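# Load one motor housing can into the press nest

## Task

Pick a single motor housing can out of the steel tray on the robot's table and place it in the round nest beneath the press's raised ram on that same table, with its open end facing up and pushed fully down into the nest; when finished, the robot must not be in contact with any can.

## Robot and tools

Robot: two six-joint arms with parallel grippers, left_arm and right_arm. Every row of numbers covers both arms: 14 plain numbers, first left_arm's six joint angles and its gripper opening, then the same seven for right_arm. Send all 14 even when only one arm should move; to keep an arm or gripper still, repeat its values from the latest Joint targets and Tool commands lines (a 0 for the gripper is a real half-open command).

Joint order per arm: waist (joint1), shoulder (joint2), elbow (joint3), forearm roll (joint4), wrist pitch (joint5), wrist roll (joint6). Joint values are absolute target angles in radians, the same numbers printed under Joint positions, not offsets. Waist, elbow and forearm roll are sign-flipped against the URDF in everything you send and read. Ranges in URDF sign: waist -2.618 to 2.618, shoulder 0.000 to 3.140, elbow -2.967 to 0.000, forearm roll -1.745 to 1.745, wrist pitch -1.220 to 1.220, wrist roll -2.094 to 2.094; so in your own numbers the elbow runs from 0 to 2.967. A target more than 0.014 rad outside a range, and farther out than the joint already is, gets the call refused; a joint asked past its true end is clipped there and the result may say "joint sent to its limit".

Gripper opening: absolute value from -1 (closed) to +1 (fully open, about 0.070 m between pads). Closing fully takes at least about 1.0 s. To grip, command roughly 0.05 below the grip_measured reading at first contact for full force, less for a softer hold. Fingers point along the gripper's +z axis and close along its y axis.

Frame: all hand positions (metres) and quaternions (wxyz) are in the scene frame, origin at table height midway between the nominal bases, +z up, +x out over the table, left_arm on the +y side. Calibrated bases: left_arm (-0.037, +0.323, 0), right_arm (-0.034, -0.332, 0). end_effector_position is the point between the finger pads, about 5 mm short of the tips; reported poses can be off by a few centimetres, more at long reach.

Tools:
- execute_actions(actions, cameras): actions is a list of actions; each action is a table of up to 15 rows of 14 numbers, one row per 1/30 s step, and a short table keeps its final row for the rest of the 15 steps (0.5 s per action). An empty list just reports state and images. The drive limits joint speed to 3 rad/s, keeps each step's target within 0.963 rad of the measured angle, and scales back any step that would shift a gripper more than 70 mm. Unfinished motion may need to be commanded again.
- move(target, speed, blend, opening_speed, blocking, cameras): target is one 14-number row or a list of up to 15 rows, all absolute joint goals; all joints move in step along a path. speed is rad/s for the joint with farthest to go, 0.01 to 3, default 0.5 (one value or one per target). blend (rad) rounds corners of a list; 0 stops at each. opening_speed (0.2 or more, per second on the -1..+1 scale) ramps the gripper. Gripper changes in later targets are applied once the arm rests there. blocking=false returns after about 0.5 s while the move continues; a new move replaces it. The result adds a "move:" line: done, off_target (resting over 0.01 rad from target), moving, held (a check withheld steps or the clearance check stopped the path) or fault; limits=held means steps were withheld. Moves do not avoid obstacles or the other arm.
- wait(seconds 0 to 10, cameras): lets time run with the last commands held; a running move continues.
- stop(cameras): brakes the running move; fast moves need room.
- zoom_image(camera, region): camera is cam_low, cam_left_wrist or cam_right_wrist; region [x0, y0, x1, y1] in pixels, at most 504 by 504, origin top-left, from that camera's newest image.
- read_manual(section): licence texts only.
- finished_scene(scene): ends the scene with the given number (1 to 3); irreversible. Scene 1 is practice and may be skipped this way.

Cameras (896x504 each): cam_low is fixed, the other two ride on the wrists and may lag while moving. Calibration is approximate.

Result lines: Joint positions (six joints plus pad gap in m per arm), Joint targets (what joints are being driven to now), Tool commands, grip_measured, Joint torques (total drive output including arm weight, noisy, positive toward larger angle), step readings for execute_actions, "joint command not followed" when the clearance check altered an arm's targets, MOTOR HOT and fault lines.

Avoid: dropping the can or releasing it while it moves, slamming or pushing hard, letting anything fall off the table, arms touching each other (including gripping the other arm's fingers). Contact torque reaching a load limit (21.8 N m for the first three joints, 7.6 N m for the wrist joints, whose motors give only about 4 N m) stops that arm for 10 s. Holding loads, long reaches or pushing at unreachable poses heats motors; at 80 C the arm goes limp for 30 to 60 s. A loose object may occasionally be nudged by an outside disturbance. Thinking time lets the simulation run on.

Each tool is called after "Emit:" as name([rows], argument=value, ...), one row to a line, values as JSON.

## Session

Emit:
execute_actions(actions=[])

Emit:
zoom_image(camera="cam_low", region=[240, 150, 600, 350])

Scene clock: 0.00 s.
left_arm: end_effector_position=(+0.2499, +0.1451, +0.3047) grip_measured=+1.00 end_effector_quat_wxyz=(+0.282, -0.174, +0.930, -0.162) | right_arm: end_effector_position=(+0.4885, -0.4318, +0.3393) grip_measured=+1.00 end_effector_quat_wxyz=(+0.522, -0.103, +0.802, -0.272)
Joint positions: left_arm=[0.757 1.315 1.438 -0.239 1.162 -1.093 0.07] | right_arm=[0.062 1.699 1.561 0.769 0.371 0.21 0.07]
Joint torques (N m): no reading
Motor temperatures (°C): left_arm=[26 31 28 29 32 33] | right_arm=[33 30 28 33 31 29]
Joint targets: left_arm=[0.757 1.315 1.438 -0.239 1.162 -1.093] | right_arm=[0.062 1.699 1.561 0.769 0.371 0.210]
Tool commands: left_gripper/opening=+1.0 right_gripper/opening=+1.0
camera_calibration:
cam_left_wrist: T_world_to_cam=[[0.228135, -0.884298, 0.407397, -0.054364], [-0.972952, -0.222666, 0.0615171, 0.255993], [0.0363138, -0.410412, -0.911177, 0.448256], [0, 0, 0, 1]] pos_world=[0.245194, 0.192896, 0.41484]
cam_right_wrist: T_world_to_cam=[[-0.0969712, -0.832013, 0.546215, -0.496226], [-0.858465, -0.207777, -0.468899, 0.49157], [0.503621, -0.514377, -0.694105, -0.107483], [0, 0, 0, 1]] pos_world=[0.428006, -0.366016, 0.426938]

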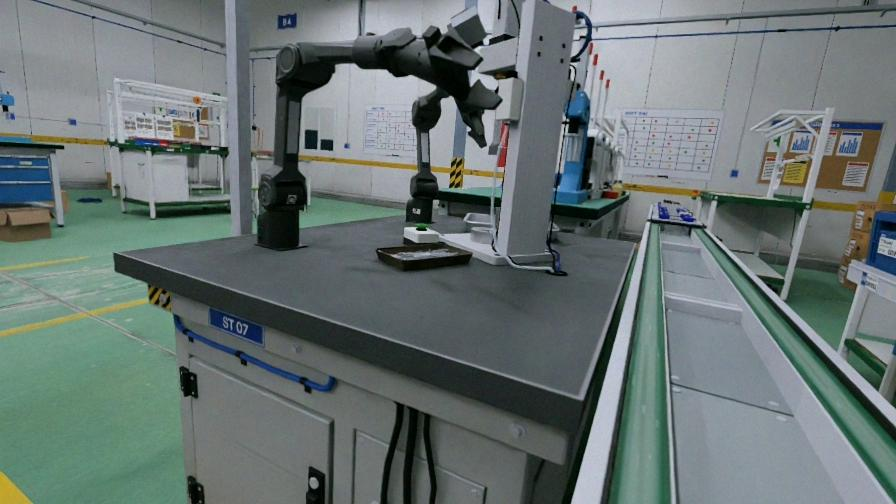

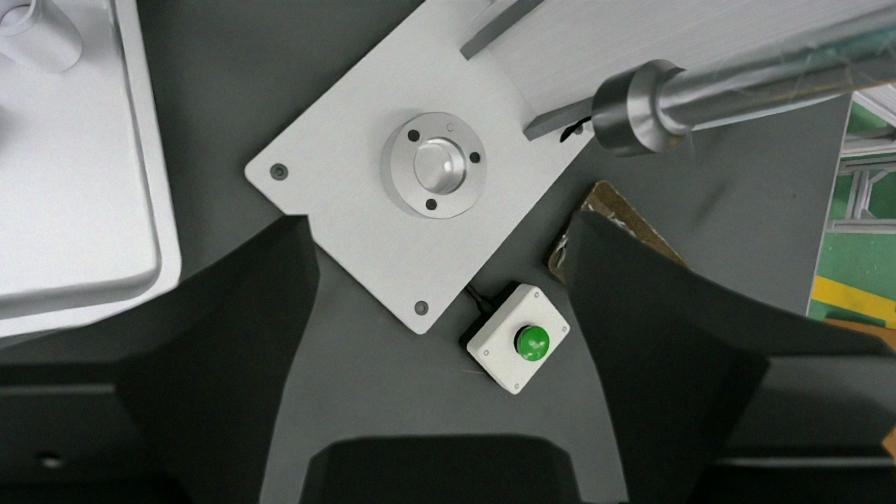

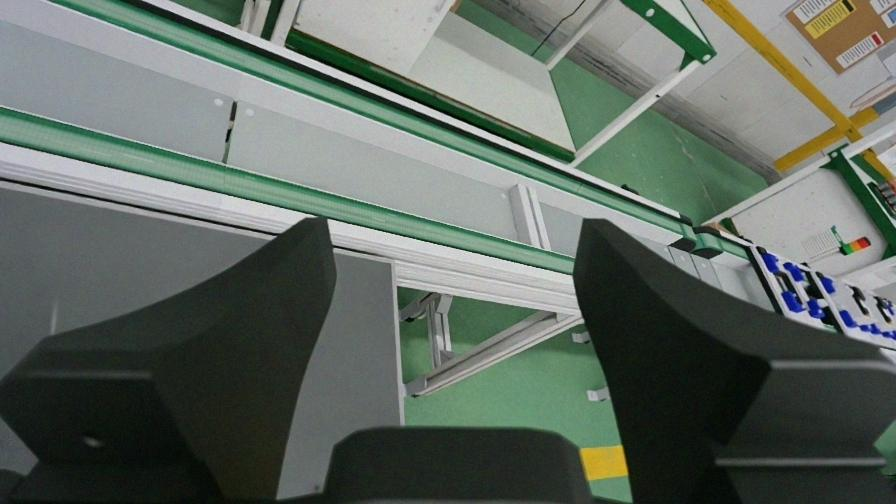

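Scaled by 1.400 (camera's finer frame: 1280x720).

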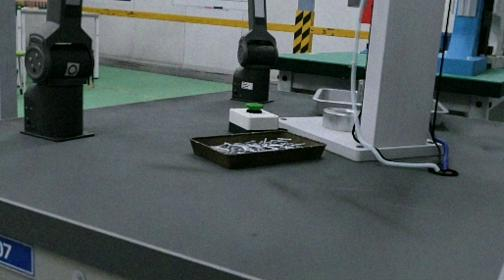

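Emit:
move(target=[-0.02, 0.7377, 0.5062, 0, 0.4666, 0, 0.54, 0.062, 1.699, 1.561, 0.769, 0.371, 0.21, 1], speed=1.0, cameras=["cam_low", "cam_left_wrist"])

Emit:
zoom_image(camera="cam_left_wrist", region=[200, 60, 700, 504])

Scene clock: 9.00 s.
left_arm: end_effector_position=(+0.2121, +0.3426, +0.1999) grip_measured=+0.54 end_effector_quat_wxyz=(+0.462, -0.036, +0.886, +0.018) | right_arm: end_effector_position=(+0.4885, -0.4318, +0.3393) grip_measured=+1.00 end_effector_quat_wxyz=(+0.522, -0.103, +0.802, -0.272)
Joint positions: left_arm=[-0.021 0.737 0.506 0 0.466 0 0.054] | right_arm=[0.062 1.699 1.561 0.769 0.371 0.21 0.07]
Joint torques (N m): left_arm=[0.11 -0.73 4.14 0.35 -0.43 0.05] | right_arm=[-0.06 -4.61 4.98 0.09 -0.79 0.11]
Joint targets: left_arm=[-0.020 0.738 0.506 0.000 0.467 0.000] | right_arm=[0.062 1.699 1.561 0.769 0.371 0.210]
move: done
cam_left_wrist: T_world_to_cam=[[0.0728765, -0.997314, 0.00730605, 0.323286], [-0.934429, -0.0708382, -0.349033, 0.291541], [0.348613, 0.0186093, -0.937082, 0.227197], [0, 0, 0, 1]] pos_world=[0.16966, 0.338842, 0.312298]

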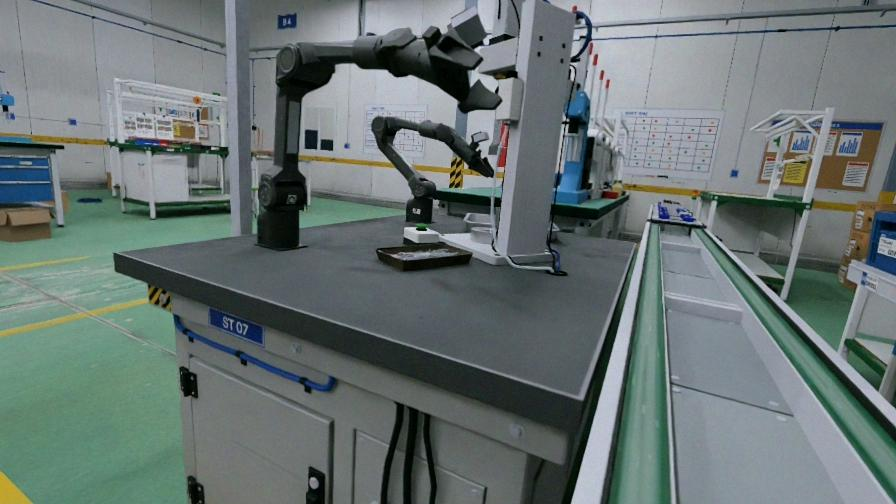

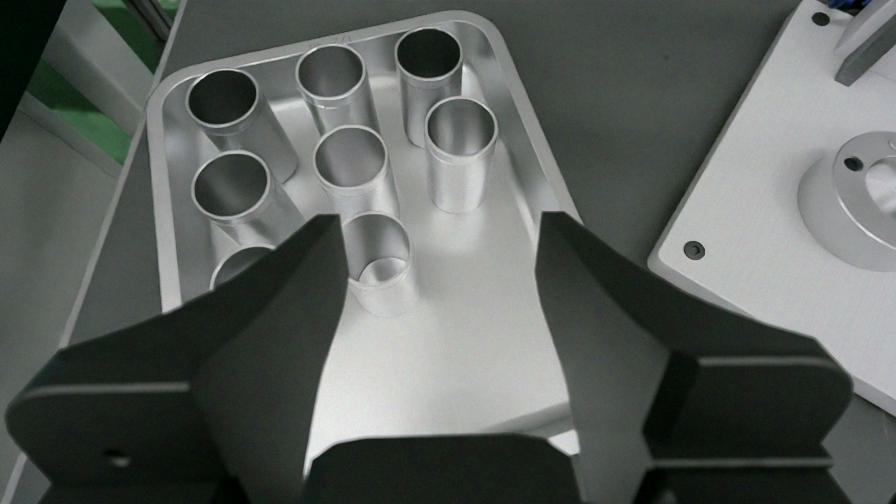

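Scaled by 1.008 (camera's finer frame: 1280x720).

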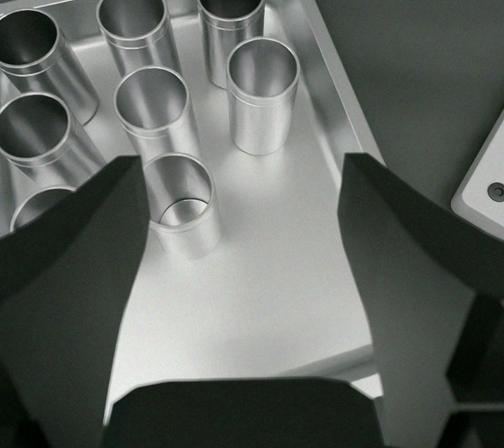

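Emit:
move(target=[-0.135, 1.13, 0.3283, 0, -0.1036, 0, 0.54, 0.062, 1.699, 1.561, 0.769, 0.371, 0.21, 1], speed=0.8, cameras=["cam_left_wrist"])

Emit:
zoom_image(camera="cam_left_wrist", region=[228, 104, 668, 504])

Scene clock: 17.77 s.
left_arm: end_effector_position=(+0.2572, +0.3805, +0.1192) grip_measured=+0.54 end_effector_quat_wxyz=(+0.459, -0.086, +0.883, +0.045) | right_arm: end_effector_position=(+0.4885, -0.4318, +0.3393) grip_measured=+1.00 end_effector_quat_wxyz=(+0.522, -0.103, +0.802, -0.272)
Joint positions: left_arm=[-0.135 1.132 0.328 0 -0.104 0 0.054] | right_arm=[0.062 1.699 1.561 0.769 0.371 0.21 0.07]
Joint torques (N m): left_arm=[-0.67 -3.2 3.42 0.05 -0.44 0.13] | right_arm=[-0.12 -4.69 5.12 0.17 -0.89 0.14]
Joint targets: left_arm=[-0.135 1.130 0.328 0.000 -0.104 0.000] | right_arm=[0.062 1.699 1.561 0.769 0.371 0.210]
move: done
cam_left_wrist: T_world_to_cam=[[0.186041, -0.982515, 0.00730202, 0.323592], [-0.921216, -0.177009, -0.346452, 0.344824], [0.341687, 0.0577276, -0.938039, 0.122059], [0, 0, 0, 1]] pos_world=[0.21575, 0.371924, 0.231598]

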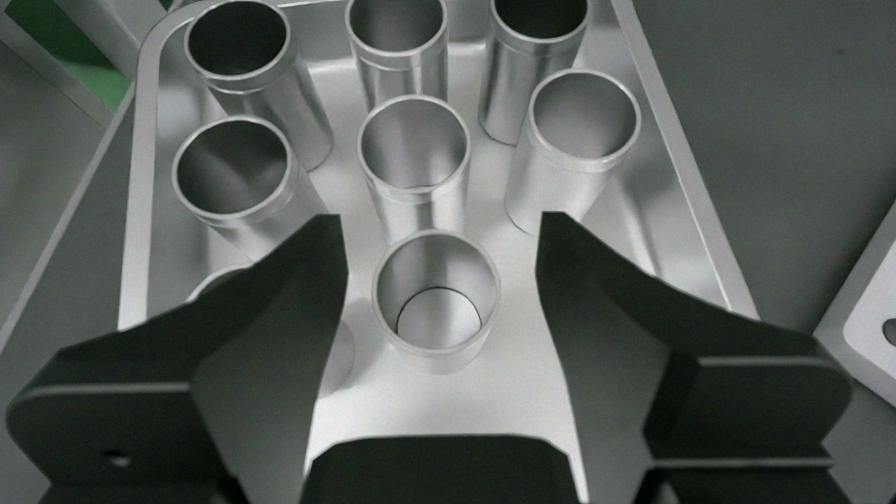

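Scaled by 1.145 (camera's finer frame: 1280x720).

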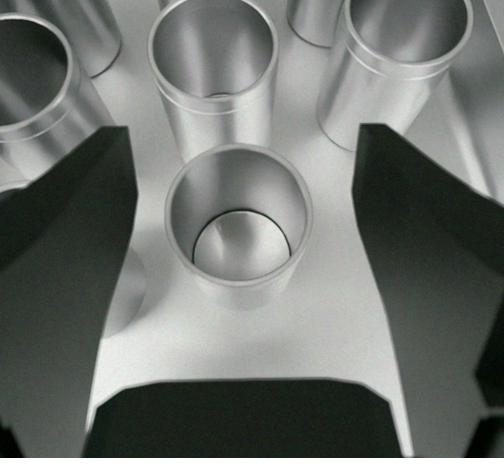

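Emit:
move([
  [-0.1374, 1.2634, 0.2537, 0, -0.3116, 0, 0.54, 0.062, 1.699, 1.561, 0.769, 0.371, 0.21, 1],
  [-0.1374, 1.4395, 0.1865, 0, -0.5549, 0, 0.19, 0.062, 1.699, 1.561, 0.769, 0.371, 0.21, 1],
], speed=0.45, blend=0.02, opening_speed=0.5, cameras=["cam_left_wrist"])

Scene clock: 25.73 s.
left_arm: end_effector_position=(+0.2591, +0.3814, +0.0586) grip_measured=+0.29 end_effector_quat_wxyz=(+0.459, -0.087, +0.883, +0.045) | right_arm: end_effector_position=(+0.4885, -0.4318, +0.3393) grip_measured=+1.00 end_effector_quat_wxyz=(+0.522, -0.103, +0.802, -0.272)
Joint positions: left_arm=[-0.137 1.44 0.186 0 -0.555 0 0.045] | right_arm=[0.062 1.699 1.561 0.769 0.371 0.21 0.07]
Joint torques (N m): left_arm=[-0.7 -4.48 2.38 0.14 -0.54 0.08] | right_arm=[-0.18 -4.72 4.69 0.26 -1 0.17]
Joint targets: left_arm=[-0.137 1.439 0.187 0.000 -0.555 0.000] | right_arm=[0.062 1.699 1.561 0.769 0.371 0.210]
move: done
cam_left_wrist: T_world_to_cam=[[0.187905, -0.982159, 0.00739428, 0.324029], [-0.920423, -0.178711, -0.347683, 0.326322], [0.342801, 0.0585254, -0.937583, 0.0639278], [0, 0, 0, 1]] pos_world=[0.217553, 0.372824, 0.170998]

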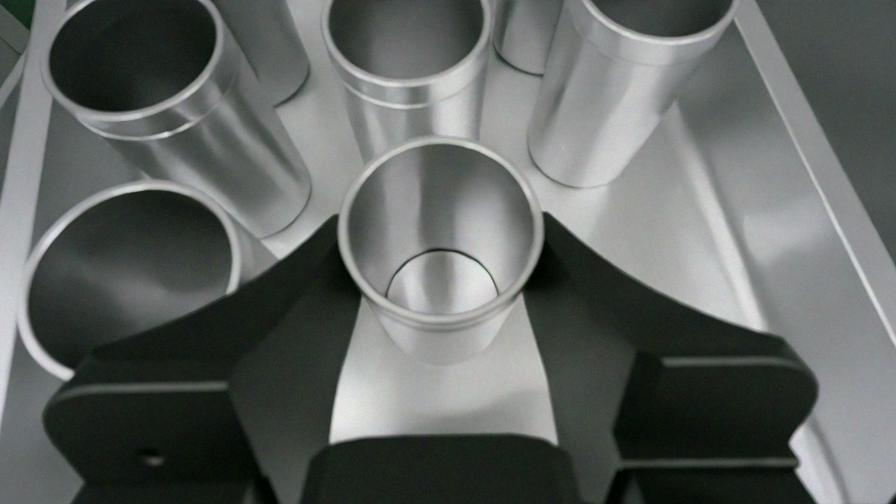

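Emit:
move([
  [-0.1374, 1.2634, 0.2537, 0, -0.3116, 0, 0.19, 0.062, 1.699, 1.561, 0.769, 0.371, 0.21, 1],
  [-0.1374, 1.1228, 0.3483, 0, -0.0764, 0, 0.19, 0.062, 1.699, 1.561, 0.769, 0.371, 0.21, 1],
  [-0.1374, 1.033, 0.4581, 0, 0.1232, 0, 0.19, 0.062, 1.699, 1.561, 0.769, 0.371, 0.21, 1],
  [0.6834, 1.4436, 0.5286, 0, -0.2169, 0, 0.19, 0.062, 1.699, 1.561, 0.769, 0.371, 0.21, 1],
], speed=[0.5,0.5,0.5,0.7], blend=0.02, cameras=["cam_left_wrist"])

Emit:
zoom_image(camera="cam_left_wrist", region=[248, 0, 648, 400])

Scene clock: 34.60 s.
left_arm: end_effector_position=(+0.2632, +0.1063, +0.1104) grip_measured=+0.29 end_effector_quat_wxyz=(+0.439, +0.273, +0.844, -0.142) | right_arm: end_effector_position=(+0.4885, -0.4318, +0.3393) grip_measured=+1.00 end_effector_quat_wxyz=(+0.522, -0.103, +0.802, -0.272)
Joint positions: left_arm=[0.684 1.445 0.528 0 -0.217 0 0.045] | right_arm=[0.062 1.699 1.561 0.769 0.371 0.21 0.07]
Joint torques (N m): left_arm=[-1.03 -5.07 3.54 0.27 -0.61 0.02] | right_arm=[-0.22 -4.78 4.16 0.38 -1.12 0.22]
Joint targets: left_arm=[0.683 1.444 0.529 0.000 -0.217 0.000] | right_arm=[0.062 1.699 1.561 0.769 0.371 0.210]
move: done
cam_left_wrist: T_world_to_cam=[[-0.590509, -0.806997, 0.00734114, 0.238881], [-0.758258, 0.551685, -0.347401, 0.178502], [0.276302, -0.21071, -0.937688, 0.173341], [0, 0, 0, 1]] pos_world=[0.228517, 0.130825, 0.222798]

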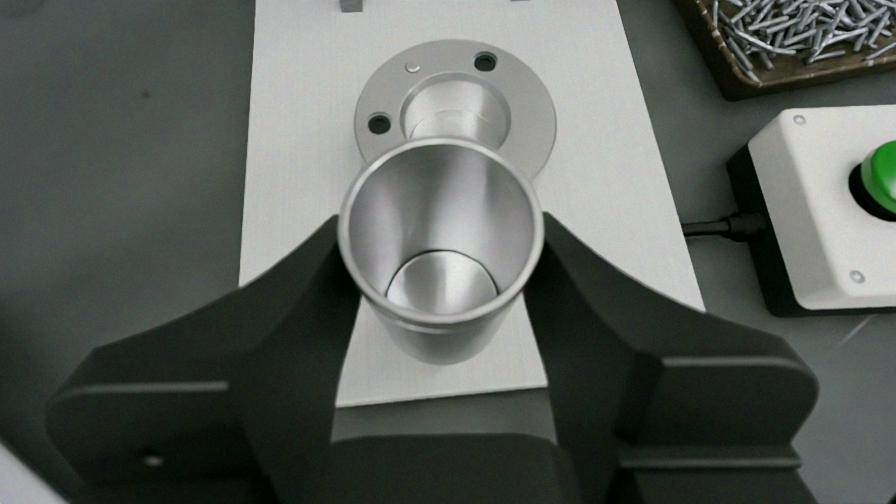

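Scaled by 1.260 (camera's finer frame: 1280x720).

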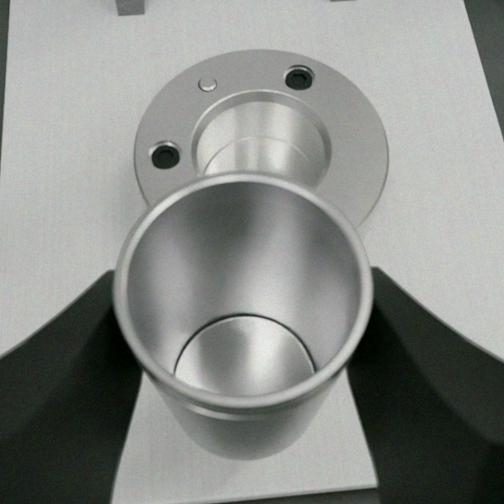

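Emit:
move([
  [0.6975, 1.5826, 0.6947, 0, -0.1898, 0, 0.19, 0.062, 1.699, 1.561, 0.769, 0.371, 0.21, 1],
  [0.6975, 1.7166, 0.8705, 0, -0.148, 0, 0.19, 0.062, 1.699, 1.561, 0.769, 0.371, 0.21, 1],
], speed=0.4, blend=0.02, cameras=["cam_left_wrist"])

Emit:
zoom_image(camera="cam_left_wrist", region=[298, 220, 598, 440])

Scene clock: 50.33 s.
left_arm: end_effector_position=(+0.3313, +0.0496, +0.1127) grip_measured=+0.29 end_effector_quat_wxyz=(+0.438, +0.278, +0.842, -0.145) | right_arm: end_effector_position=(+0.4885, -0.4318, +0.3393) grip_measured=+1.00 end_effector_quat_wxyz=(+0.522, -0.103, +0.802, -0.272)
Joint positions: left_arm=[0.697 1.718 0.872 0 -0.148 0 0.045] | right_arm=[0.062 1.699 1.561 0.769 0.371 0.21 0.07]
Joint torques (N m): left_arm=[0.07 -7.31 2.88 0.35 -0.62 -0.01] | right_arm=[-0.28 -4.79 3.8 0.39 -1.16 0.25]
Joint targets: left_arm=[0.697 1.717 0.871 0.000 -0.148 0.000] | right_arm=[0.062 1.699 1.561 0.769 0.371 0.210]
move: done
cam_left_wrist: T_world_to_cam=[[-0.60129, -0.798998, 0.0073045, 0.236596], [-0.750429, 0.561552, -0.348592, 0.259289], [0.274422, -0.215086, -0.937246, 0.145469], [0, 0, 0, 1]] pos_world=[0.296921, 0.0747239, 0.224998]

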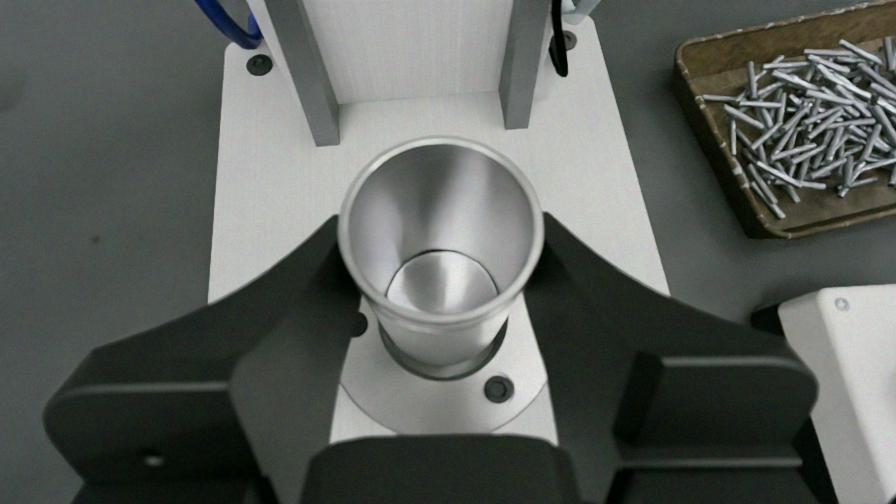

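Scaled by 1.680 (camera's finer frame: 1280x720).

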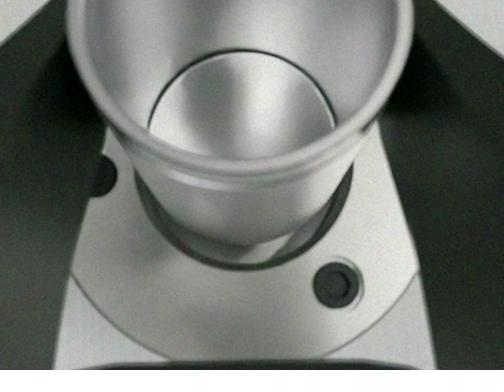

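Emit:
move([
  [0.6975, 1.7136, 0.8613, 0, -0.1542, 0, 0.19, 0.062, 1.699, 1.561, 0.769, 0.371, 0.21, 1],
  [0.6975, 1.7803, 0.8203, 0, -0.2619, 0, 0.19, 0.062, 1.699, 1.561, 0.769, 0.371, 0.21, 1],
], speed=[0.1, 0.08], cameras=["cam_left_wrist"])

Emit:
zoom_image(camera="cam_left_wrist", region=[298, 120, 598, 440])

Scene clock: 59.37 s.
left_arm: end_effector_position=(+0.3298, +0.0507, +0.0870) grip_measured=+0.29 end_effector_quat_wxyz=(+0.440, +0.278, +0.842, -0.145) | right_arm: end_effector_position=(+0.4885, -0.4318, +0.3393) grip_measured=+1.00 end_effector_quat_wxyz=(+0.522, -0.103, +0.802, -0.272)
Joint positions: left_arm=[0.697 1.779 0.821 0 -0.263 0 0.045] | right_arm=[0.062 1.699 1.561 0.769 0.371 0.21 0.07]
Joint torques (N m): left_arm=[-1.33 -4.38 2.03 0.44 -0.14 0.16] | right_arm=[-0.35 -4.8 3.82 0.36 -1.11 0.22]
Joint targets: left_arm=[0.697 1.780 0.820 0.000 -0.262 0.000] | right_arm=[0.062 1.699 1.561 0.769 0.371 0.210]
move: done
cam_left_wrist: T_world_to_cam=[[-0.601345, -0.798956, 0.0073036, 0.236755], [-0.749463, 0.560878, -0.351741, 0.248616], [0.276929, -0.216991, -0.936069, 0.121229], [0, 0, 0, 1]] pos_world=[0.295128, 0.0760188, 0.199198]

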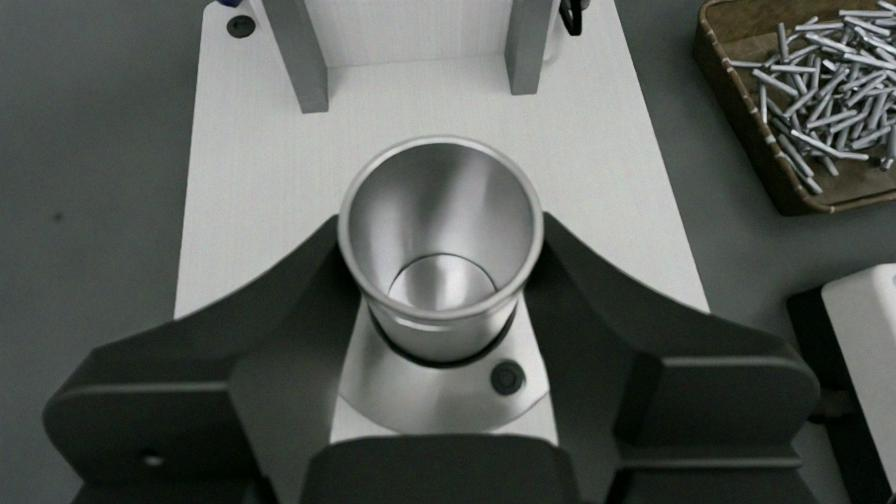

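Scaled by 1.575 (camera's finer frame: 1280x720).

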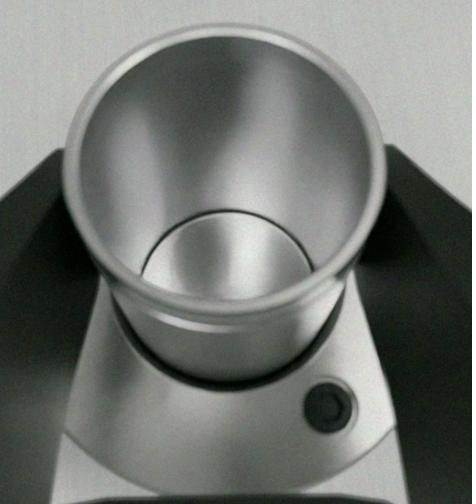

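Emit:
move([
  [0.6975, 1.7803, 0.8203, 0, -0.2619, 0, 0.6, 0.062, 1.699, 1.561, 0.769, 0.371, 0.21, 1],
  [0.6975, 1.4436, 0.5286, 0, -0.2169, 0, 0.6, 0.062, 1.699, 1.561, 0.769, 0.371, 0.21, 1],
], speed=[0.1, 0.6], opening_speed=0.8, cameras=["cam_left_wrist"])

Emit:
zoom_image(camera="cam_left_wrist", region=[248, 0, 648, 260])

Scene clock: 64.20 s.
left_arm: end_effector_position=(+0.2601, +0.1026, +0.1114) grip_measured=+0.60 end_effector_quat_wxyz=(+0.439, +0.278, +0.842, -0.145) | right_arm: end_effector_position=(+0.4885, -0.4318, +0.3393) grip_measured=+1.00 end_effector_quat_wxyz=(+0.522, -0.103, +0.802, -0.272)
Joint positions: left_arm=[0.697 1.441 0.527 0 -0.217 0.001 0.056] | right_arm=[0.062 1.699 1.561 0.769 0.371 0.21 0.07]
Joint torques (N m): left_arm=[0.11 -3.35 3.26 0.38 -0.55 -0.01] | right_arm=[-0.35 -4.89 4.12 0.33 -1.08 0.21]
Joint targets: left_arm=[0.698 1.444 0.529 0.000 -0.217 0.000] | right_arm=[0.062 1.699 1.561 0.769 0.371 0.210]
move: done
cam_left_wrist: T_world_to_cam=[[-0.601454, -0.79888, 0.00656797, 0.23613], [-0.749813, 0.561637, -0.349778, 0.175668], [0.275742, -0.2153, -0.93681, 0.174853], [0, 0, 0, 1]] pos_world=[0.225525, 0.127623, 0.223698]

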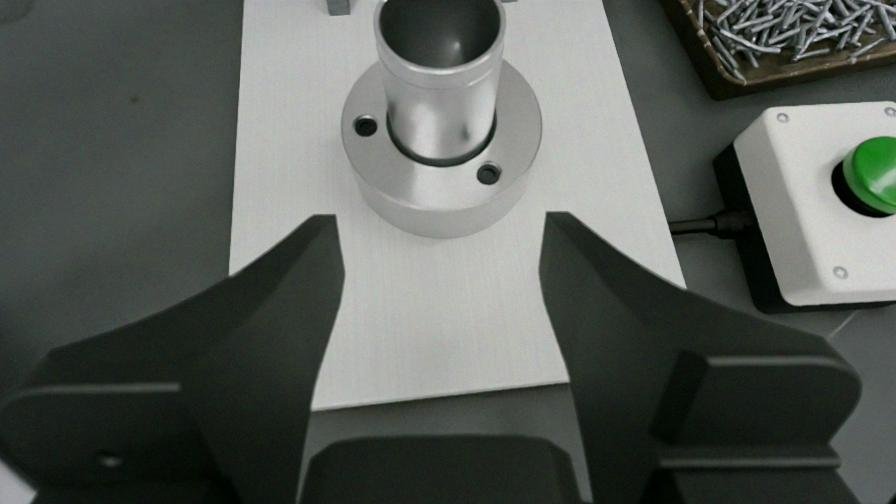

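Scaled by 1.260 (camera's finer frame: 1280x720).

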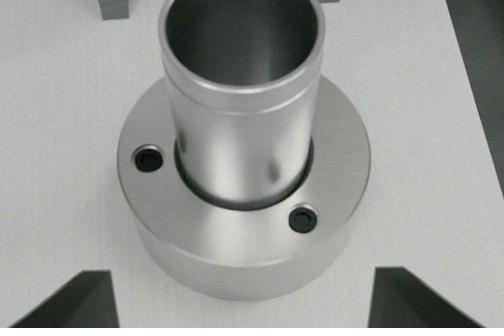

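Emit:
finished_scene(scene=2)

The scene is finished: the task was done.


## Next scene

The same job, from a new start.

Emit:
execute_actions(actions=[])

Emit:
zoom_image(camera="cam_low", region=[240, 150, 600, 350])

Scene clock: 0.00 s.
left_arm: end_effector_position=(+0.2389, +0.3959, +0.2630) grip_measured=+1.00 end_effector_quat_wxyz=(+0.568, -0.223, +0.752, -0.250) | right_arm: end_effector_position=(+0.4660, -0.2415, +0.3136) grip_measured=+1.00 end_effector_quat_wxyz=(+0.469, -0.065, +0.857, +0.205)
Joint positions: left_arm=[-0.961 0.979 0.543 1.483 1.097 1.146 0.07] | right_arm=[-0.018 1.71 1.623 -0.717 0.685 -0.507 0.07]
Joint torques (N m): no reading
Motor temperatures (°C): left_arm=[25 30 27 29 31 32] | right_arm=[32 29 28 32 30 29]
Joint targets: left_arm=[-0.961 0.979 0.543 1.483 1.097 1.146] | right_arm=[-0.018 1.710 1.623 -0.717 0.685 -0.507]
Tool commands: left_gripper/opening=+1.0 right_gripper/opening=+1.0
camera_calibration:
cam_left_wrist: T_world_to_cam=[[0.0424578, -0.773528, 0.632339, 0.128365], [-0.757892, -0.43733, -0.484089, 0.480789], [0.650997, -0.458691, -0.604819, 0.305228], [0, 0, 0, 1]] pos_world=[0.160234, 0.449563, 0.336182]
cam_right_wrist: T_world_to_cam=[[0.324239, -0.900355, -0.290222, -0.276449], [-0.884314, -0.179535, -0.430994, 0.50672], [0.335943, 0.396393, -0.854409, 0.33219], [0, 0, 0, 1]] pos_world=[0.426139, -0.289606, 0.421988]

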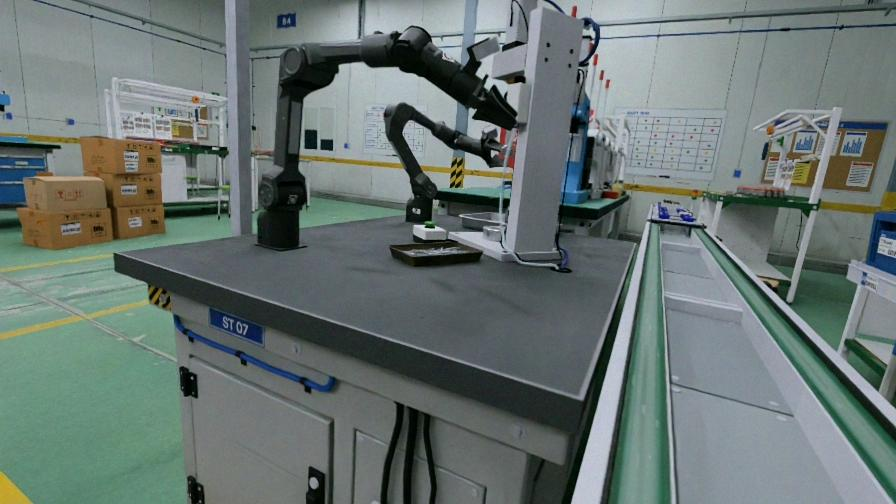

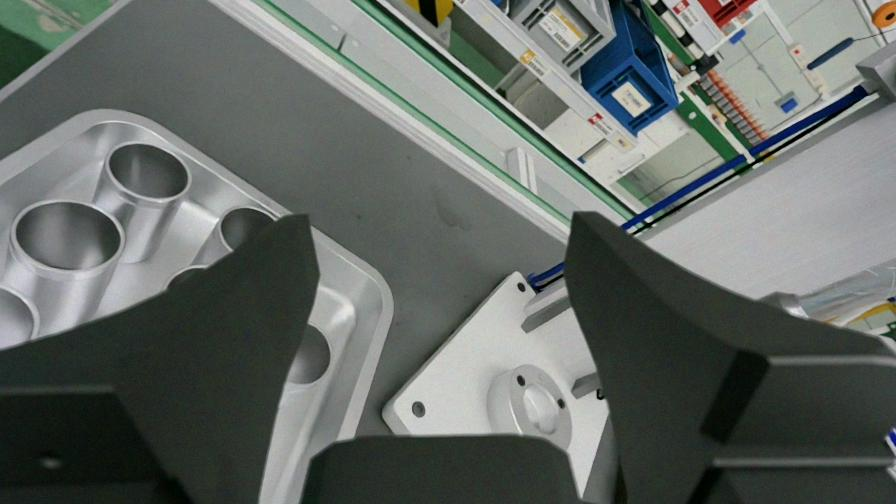

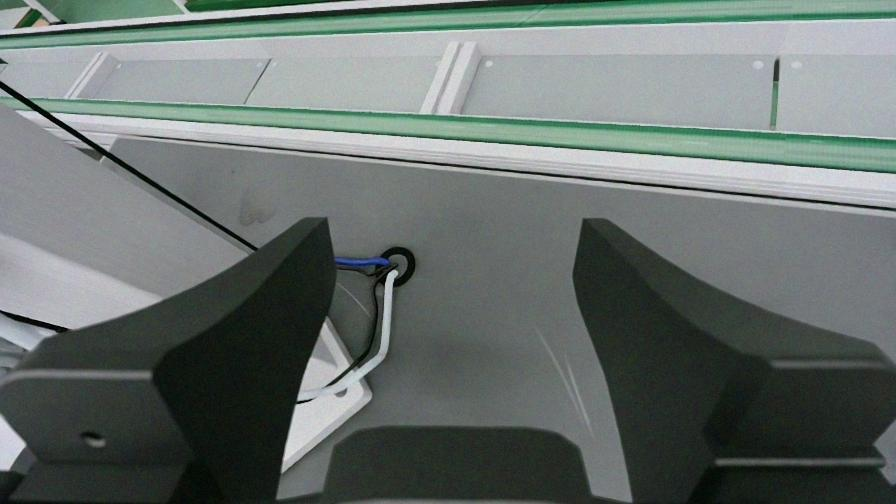

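Scaled by 1.400 (camera's finer frame: 1280x720).

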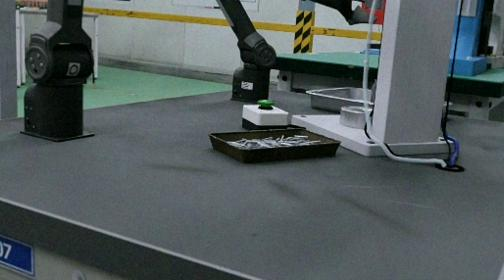

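Emit:
move(target=[-0.02, 0.7377, 0.5062, 0, 0.4666, 0, 0.54, -0.018, 1.71, 1.623, -0.717, 0.685, -0.507, 1], speed=1.0, cameras=["cam_left_wrist"])

Scene clock: 4.07 s.
left_arm: end_effector_position=(+0.2124, +0.3424, +0.2002) grip_measured=+0.54 end_effector_quat_wxyz=(+0.462, -0.035, +0.886, +0.018) | right_arm: end_effector_position=(+0.4660, -0.2415, +0.3136) grip_measured=+1.00 end_effector_quat_wxyz=(+0.469, -0.065, +0.857, +0.205)
Joint positions: left_arm=[-0.019 0.738 0.507 -0.001 0.466 0 0.054] | right_arm=[-0.018 1.71 1.623 -0.717 0.685 -0.507 0.07]
Joint torques (N m): left_arm=[-0.86 -1.24 3.23 0.46 -0.44 0.16] | right_arm=[-0.04 -5.51 3.56 -0.55 -0.69 0.18]
Joint targets: left_arm=[-0.020 0.738 0.506 0.000 0.467 0.000] | right_arm=[-0.018 1.710 1.623 -0.717 0.685 -0.507]
move: done
cam_left_wrist: T_world_to_cam=[[0.0716943, -0.997404, 0.00677069, 0.323463], [-0.934443, -0.0695395, -0.349258, 0.29151], [0.348822, 0.018713, -0.937002, 0.227188], [0, 0, 0, 1]] pos_world=[0.169961, 0.338643, 0.312498]

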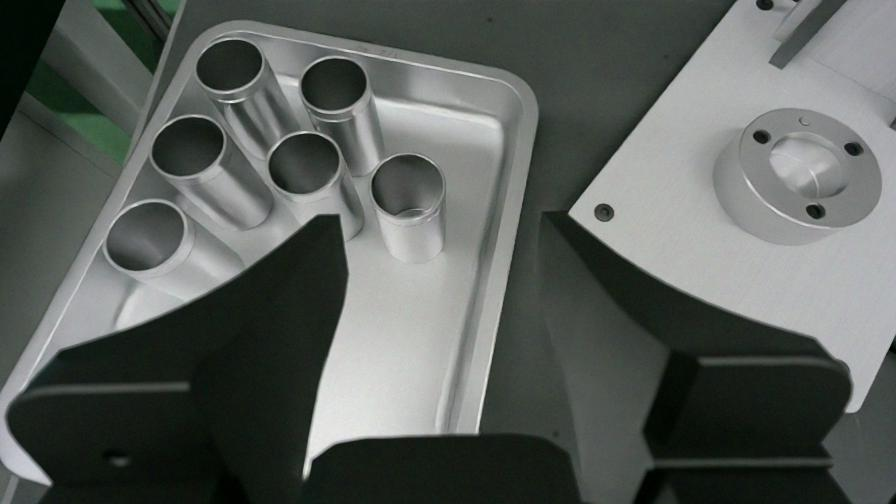

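Emit:
move([
  [-0.0725, 1.2609, 0.4649, 0, -0.0979, 0, 0.54, -0.018, 1.71, 1.623, -0.717, 0.685, -0.507, 1],
  [-0.0725, 1.3825, 0.3797, 0, -0.3047, 0, 0.54, -0.018, 1.71, 1.623, -0.717, 0.685, -0.507, 1],
  [-0.0725, 1.5504, 0.3129, 0, -0.5394, 0, 0.54, -0.018, 1.71, 1.623, -0.717, 0.685, -0.507, 1],
], speed=[0.8,0.5,0.4], blend=[0.03,0.03,0], cameras=["cam_left_wrist"])

Scene clock: 15.40 s.
left_arm: end_effector_position=(+0.2969, +0.3667, +0.0583) grip_measured=+0.54 end_effector_quat_wxyz=(+0.460, -0.058, +0.886, +0.030) | right_arm: end_effector_position=(+0.4660, -0.2415, +0.3136) grip_measured=+1.00 end_effector_quat_wxyz=(+0.469, -0.065, +0.857, +0.205)
Joint positions: left_arm=[-0.072 1.552 0.312 -0.001 -0.54 0 0.054] | right_arm=[-0.018 1.71 1.623 -0.717 0.685 -0.507 0.07]
Joint torques (N m): left_arm=[-0.76 -4.72 2.12 0.31 -0.43 0.01] | right_arm=[-0.17 -5.48 4.06 -0.48 -0.78 0.18]
Joint targets: left_arm=[-0.073 1.550 0.313 0.000 -0.539 0.000] | right_arm=[-0.018 1.710 1.623 -0.717 0.685 -0.507]
move: done
cam_left_wrist: T_world_to_cam=[[0.123637, -0.992301, 0.00720181, 0.325305], [-0.930402, -0.118442, -0.346878, 0.339158], [0.34506, 0.0361863, -0.937883, 0.0590637], [0, 0, 0, 1]] pos_world=[0.254953, 0.360834, 0.170698]

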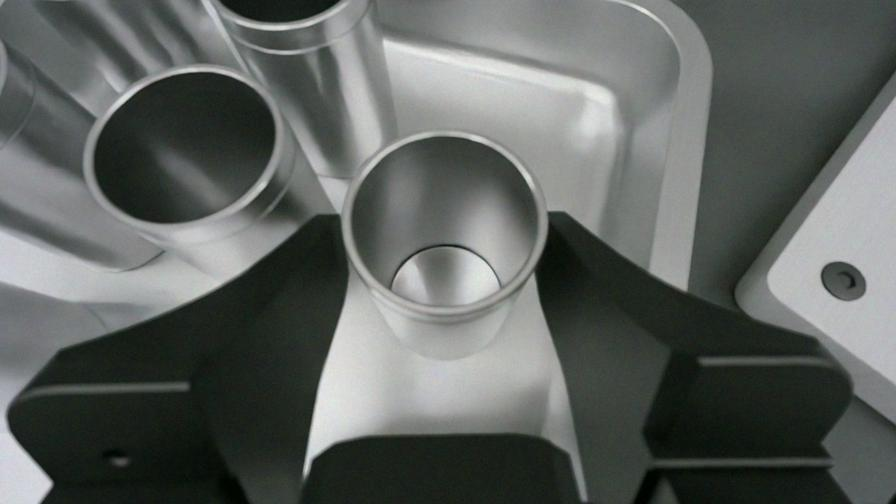

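Emit:
move([
  [-0.0725, 1.5504, 0.3129, 0, -0.5394, 0, 0.19, -0.018, 1.71, 1.623, -0.717, 0.685, -0.507, 1],
  [-0.0725, 1.3825, 0.3797, 0, -0.3047, 0, 0.19, -0.018, 1.71, 1.623, -0.717, 0.685, -0.507, 1],
  [-0.0725, 1.2609, 0.4649, 0, -0.0979, 0, 0.19, -0.018, 1.71, 1.623, -0.717, 0.685, -0.507, 1],
  [-0.0725, 1.1865, 0.5503, 0, 0.0619, 0, 0.19, -0.018, 1.71, 1.623, -0.717, 0.685, -0.507, 1],
  [0.5572, 1.3902, 0.4764, 0, -0.2157, 0, 0.19, -0.018, 1.71, 1.623, -0.717, 0.685, -0.507, 1],
], speed=[0.5,0.5,0.5,0.5,0.7], blend=[0,0.02,0.02,0.02,0], opening_speed=0.5, cameras=["cam_left_wrist"])

Emit:
zoom_image(camera="cam_left_wrist", region=[248, 0, 648, 400])

Scene clock: 24.33 s.
left_arm: end_effector_position=(+0.2749, +0.1529, +0.1108) grip_measured=+0.29 end_effector_quat_wxyz=(+0.447, +0.219, +0.860, -0.114) | right_arm: end_effector_position=(+0.4660, -0.2415, +0.3136) grip_measured=+1.00 end_effector_quat_wxyz=(+0.469, -0.065, +0.857, +0.205)
Joint positions: left_arm=[0.558 1.391 0.477 -0.001 -0.216 0 0.045] | right_arm=[-0.018 1.71 1.623 -0.717 0.685 -0.507 0.07]
Joint torques (N m): left_arm=[-1.03 -4.45 3.1 0.28 -0.62 0.1] | right_arm=[-0.19 -5.41 4.56 -0.39 -0.88 0.13]
Joint targets: left_arm=[0.557 1.390 0.476 0.000 -0.216 0.000] | right_arm=[-0.018 1.710 1.623 -0.717 0.685 -0.507]
move: done
cam_left_wrist: T_world_to_cam=[[-0.484591, -0.874712, 0.00701645, 0.264728], [-0.821064, 0.452074, -0.348544, 0.194515], [0.301704, -0.174663, -0.937266, 0.167677], [0, 0, 0, 1]] pos_world=[0.237405, 0.172912, 0.223098]

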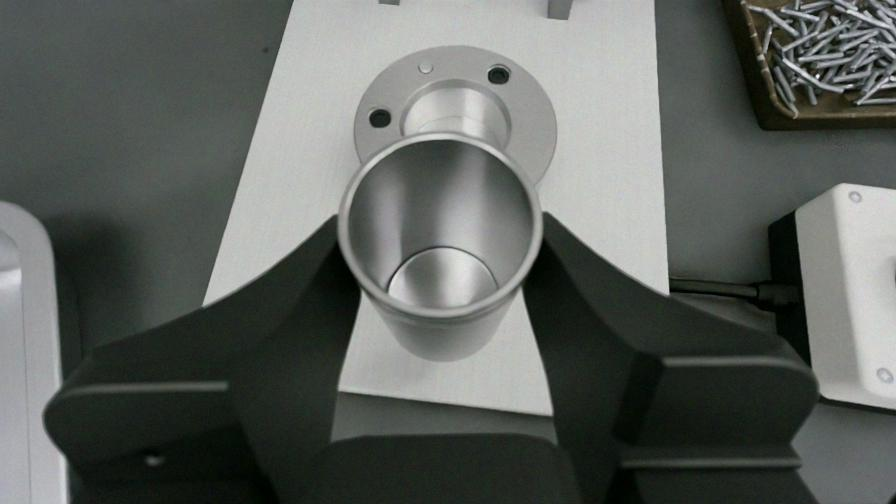

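Scaled by 1.260 (camera's finer frame: 1280x720).

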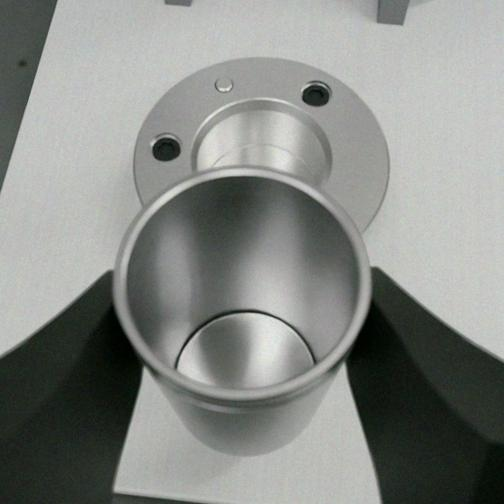

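Emit:
move([
  [0.572, 1.525, 0.6268, 0, -0.2001, 0, 0.19, -0.018, 1.71, 1.623, -0.717, 0.685, -0.507, 1],
  [0.572, 1.6551, 0.7868, 0, -0.1702, 0, 0.19, -0.018, 1.71, 1.623, -0.717, 0.685, -0.507, 1],
], speed=0.4, blend=0.02, cameras=["cam_left_wrist"])

Emit:
zoom_image(camera="cam_left_wrist", region=[298, 220, 598, 440])

Scene clock: 31.33 s.
left_arm: end_effector_position=(+0.3447, +0.1079, +0.1128) grip_measured=+0.29 end_effector_quat_wxyz=(+0.447, +0.225, +0.858, -0.117) | right_arm: end_effector_position=(+0.4660, -0.2415, +0.3136) grip_measured=+1.00 end_effector_quat_wxyz=(+0.469, -0.065, +0.857, +0.205)
Joint positions: left_arm=[0.572 1.657 0.788 -0.001 -0.171 0 0.045] | right_arm=[-0.018 1.71 1.623 -0.717 0.685 -0.507 0.07]
Joint torques (N m): left_arm=[0.2 -7.17 2.75 0.04 -0.62 0.16] | right_arm=[-0.25 -5.41 4.87 -0.34 -0.95 0.12]
Joint targets: left_arm=[0.572 1.655 0.787 0.000 -0.170 0.000] | right_arm=[-0.018 1.710 1.623 -0.717 0.685 -0.507]
move: done
cam_left_wrist: T_world_to_cam=[[-0.49676, -0.86786, 0.00698909, 0.262629], [-0.814594, 0.463463, -0.348767, 0.269486], [0.299441, -0.178947, -0.937184, 0.141857], [0, 0, 0, 1]] pos_world=[0.307507, 0.128414, 0.225098]

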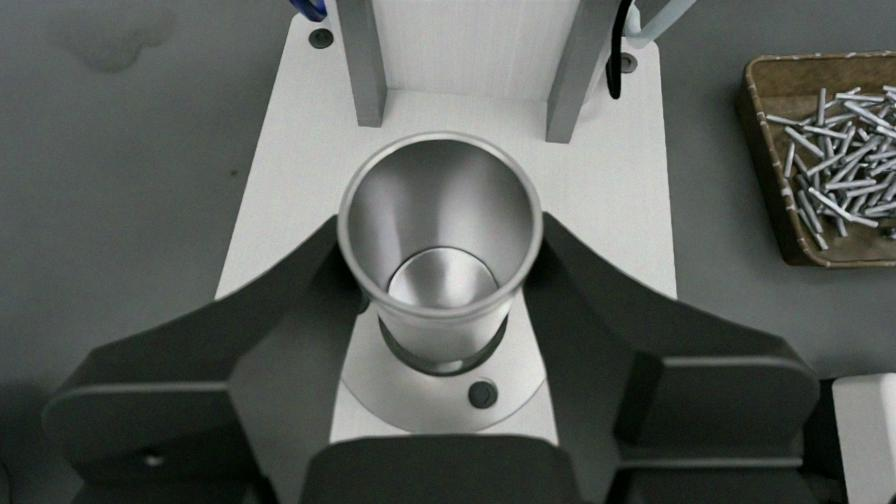

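Scaled by 1.680 (camera's finer frame: 1280x720).

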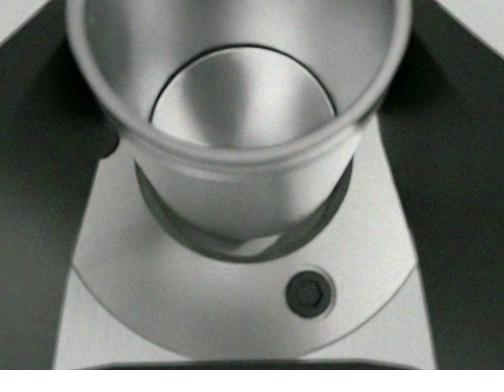

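Emit:
move([
  [0.572, 1.6525, 0.7782, 0, -0.1762, 0, 0.19, -0.018, 1.71, 1.623, -0.717, 0.685, -0.507, 1],
  [0.572, 1.7242, 0.7355, 0, -0.2906, 0, 0.19, -0.018, 1.71, 1.623, -0.717, 0.685, -0.507, 1],
], speed=[0.1, 0.08], cameras=["cam_left_wrist"])

Emit:
zoom_image(camera="cam_left_wrist", region=[298, 120, 598, 440])

Scene clock: 38.27 s.
left_arm: end_effector_position=(+0.3431, +0.1088, +0.0863) grip_measured=+0.29 end_effector_quat_wxyz=(+0.447, +0.225, +0.858, -0.117) | right_arm: end_effector_position=(+0.4660, -0.2415, +0.3136) grip_measured=+1.00 end_effector_quat_wxyz=(+0.469, -0.065, +0.857, +0.205)
Joint positions: left_arm=[0.572 1.724 0.736 -0.001 -0.292 0 0.045] | right_arm=[-0.018 1.71 1.623 -0.717 0.685 -0.507 0.07]
Joint torques (N m): left_arm=[-0.67 -4.95 1.29 0.14 0.08 0.14] | right_arm=[-0.22 -5.32 5.24 -0.29 -1.03 0.09]
Joint targets: left_arm=[0.572 1.724 0.736 0.000 -0.291 0.000] | right_arm=[-0.018 1.710 1.623 -0.717 0.685 -0.507]
move: done
cam_left_wrist: T_world_to_cam=[[-0.49686, -0.867802, 0.00705418, 0.262799], [-0.814095, 0.463264, -0.350194, 0.258438], [0.300631, -0.17974, -0.936651, 0.117278], [0, 0, 0, 1]] pos_world=[0.305711, 0.129412, 0.198498]

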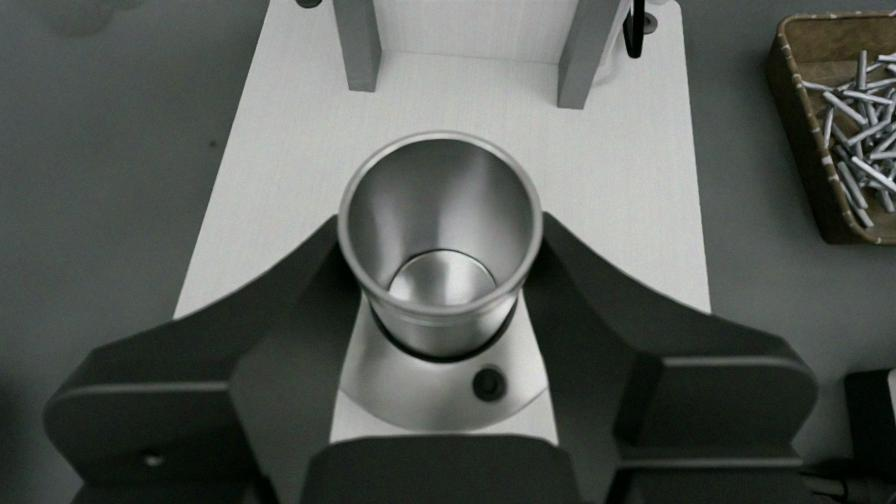

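Scaled by 1.575 (camera's finer frame: 1280x720).

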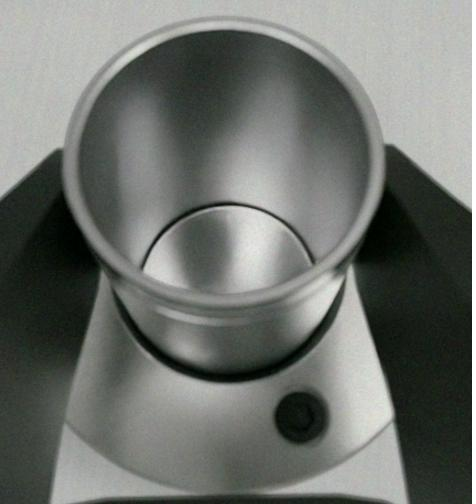

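Contact at the floor, same as before. Release and retract.

Emit:
move([
  [0.572, 1.7242, 0.7355, 0, -0.2906, 0, 0.6, -0.018, 1.71, 1.623, -0.717, 0.685, -0.507, 1],
  [0.572, 1.3902, 0.4764, 0, -0.2157, 0, 0.6, -0.018, 1.71, 1.623, -0.717, 0.685, -0.507, 1],
], speed=[0.1, 0.6], opening_speed=0.8, cameras=["cam_left_wrist"])

Scene clock: 41.43 s.
left_arm: end_effector_position=(+0.2722, +0.1487, +0.1113) grip_measured=+0.60 end_effector_quat_wxyz=(+0.447, +0.225, +0.858, -0.117) | right_arm: end_effector_position=(+0.4660, -0.2415, +0.3136) grip_measured=+1.00 end_effector_quat_wxyz=(+0.469, -0.065, +0.857, +0.205)
Joint positions: left_arm=[0.572 1.388 0.475 -0.001 -0.215 0 0.056] | right_arm=[-0.018 1.71 1.623 -0.717 0.685 -0.507 0.07]
Joint torques (N m): left_arm=[0.2 -3.15 3.22 0.42 -0.55 0.12] | right_arm=[-0.29 -5.32 5.15 -0.32 -1.07 0.08]
Joint targets: left_arm=[0.572 1.390 0.476 0.000 -0.216 0.000] | right_arm=[-0.018 1.710 1.623 -0.717 0.685 -0.507]
move: done
cam_left_wrist: T_world_to_cam=[[-0.49679, -0.867842, 0.00703086, 0.262015], [-0.814352, 0.463339, -0.349497, 0.190915], [0.30005, -0.179352, -0.936911, 0.169403], [0, 0, 0, 1]] pos_world=[0.234809, 0.169312, 0.223598]

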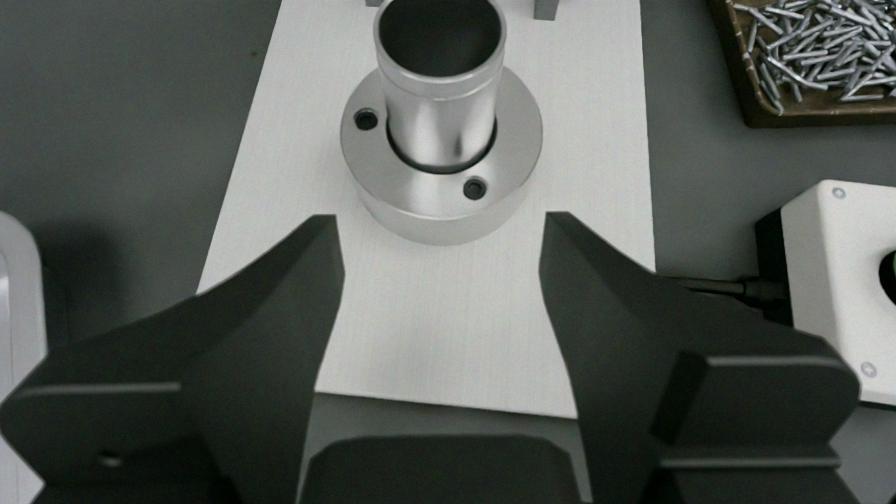

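Emit:
finished_scene(scene=3)

The scene is finished: the task was done.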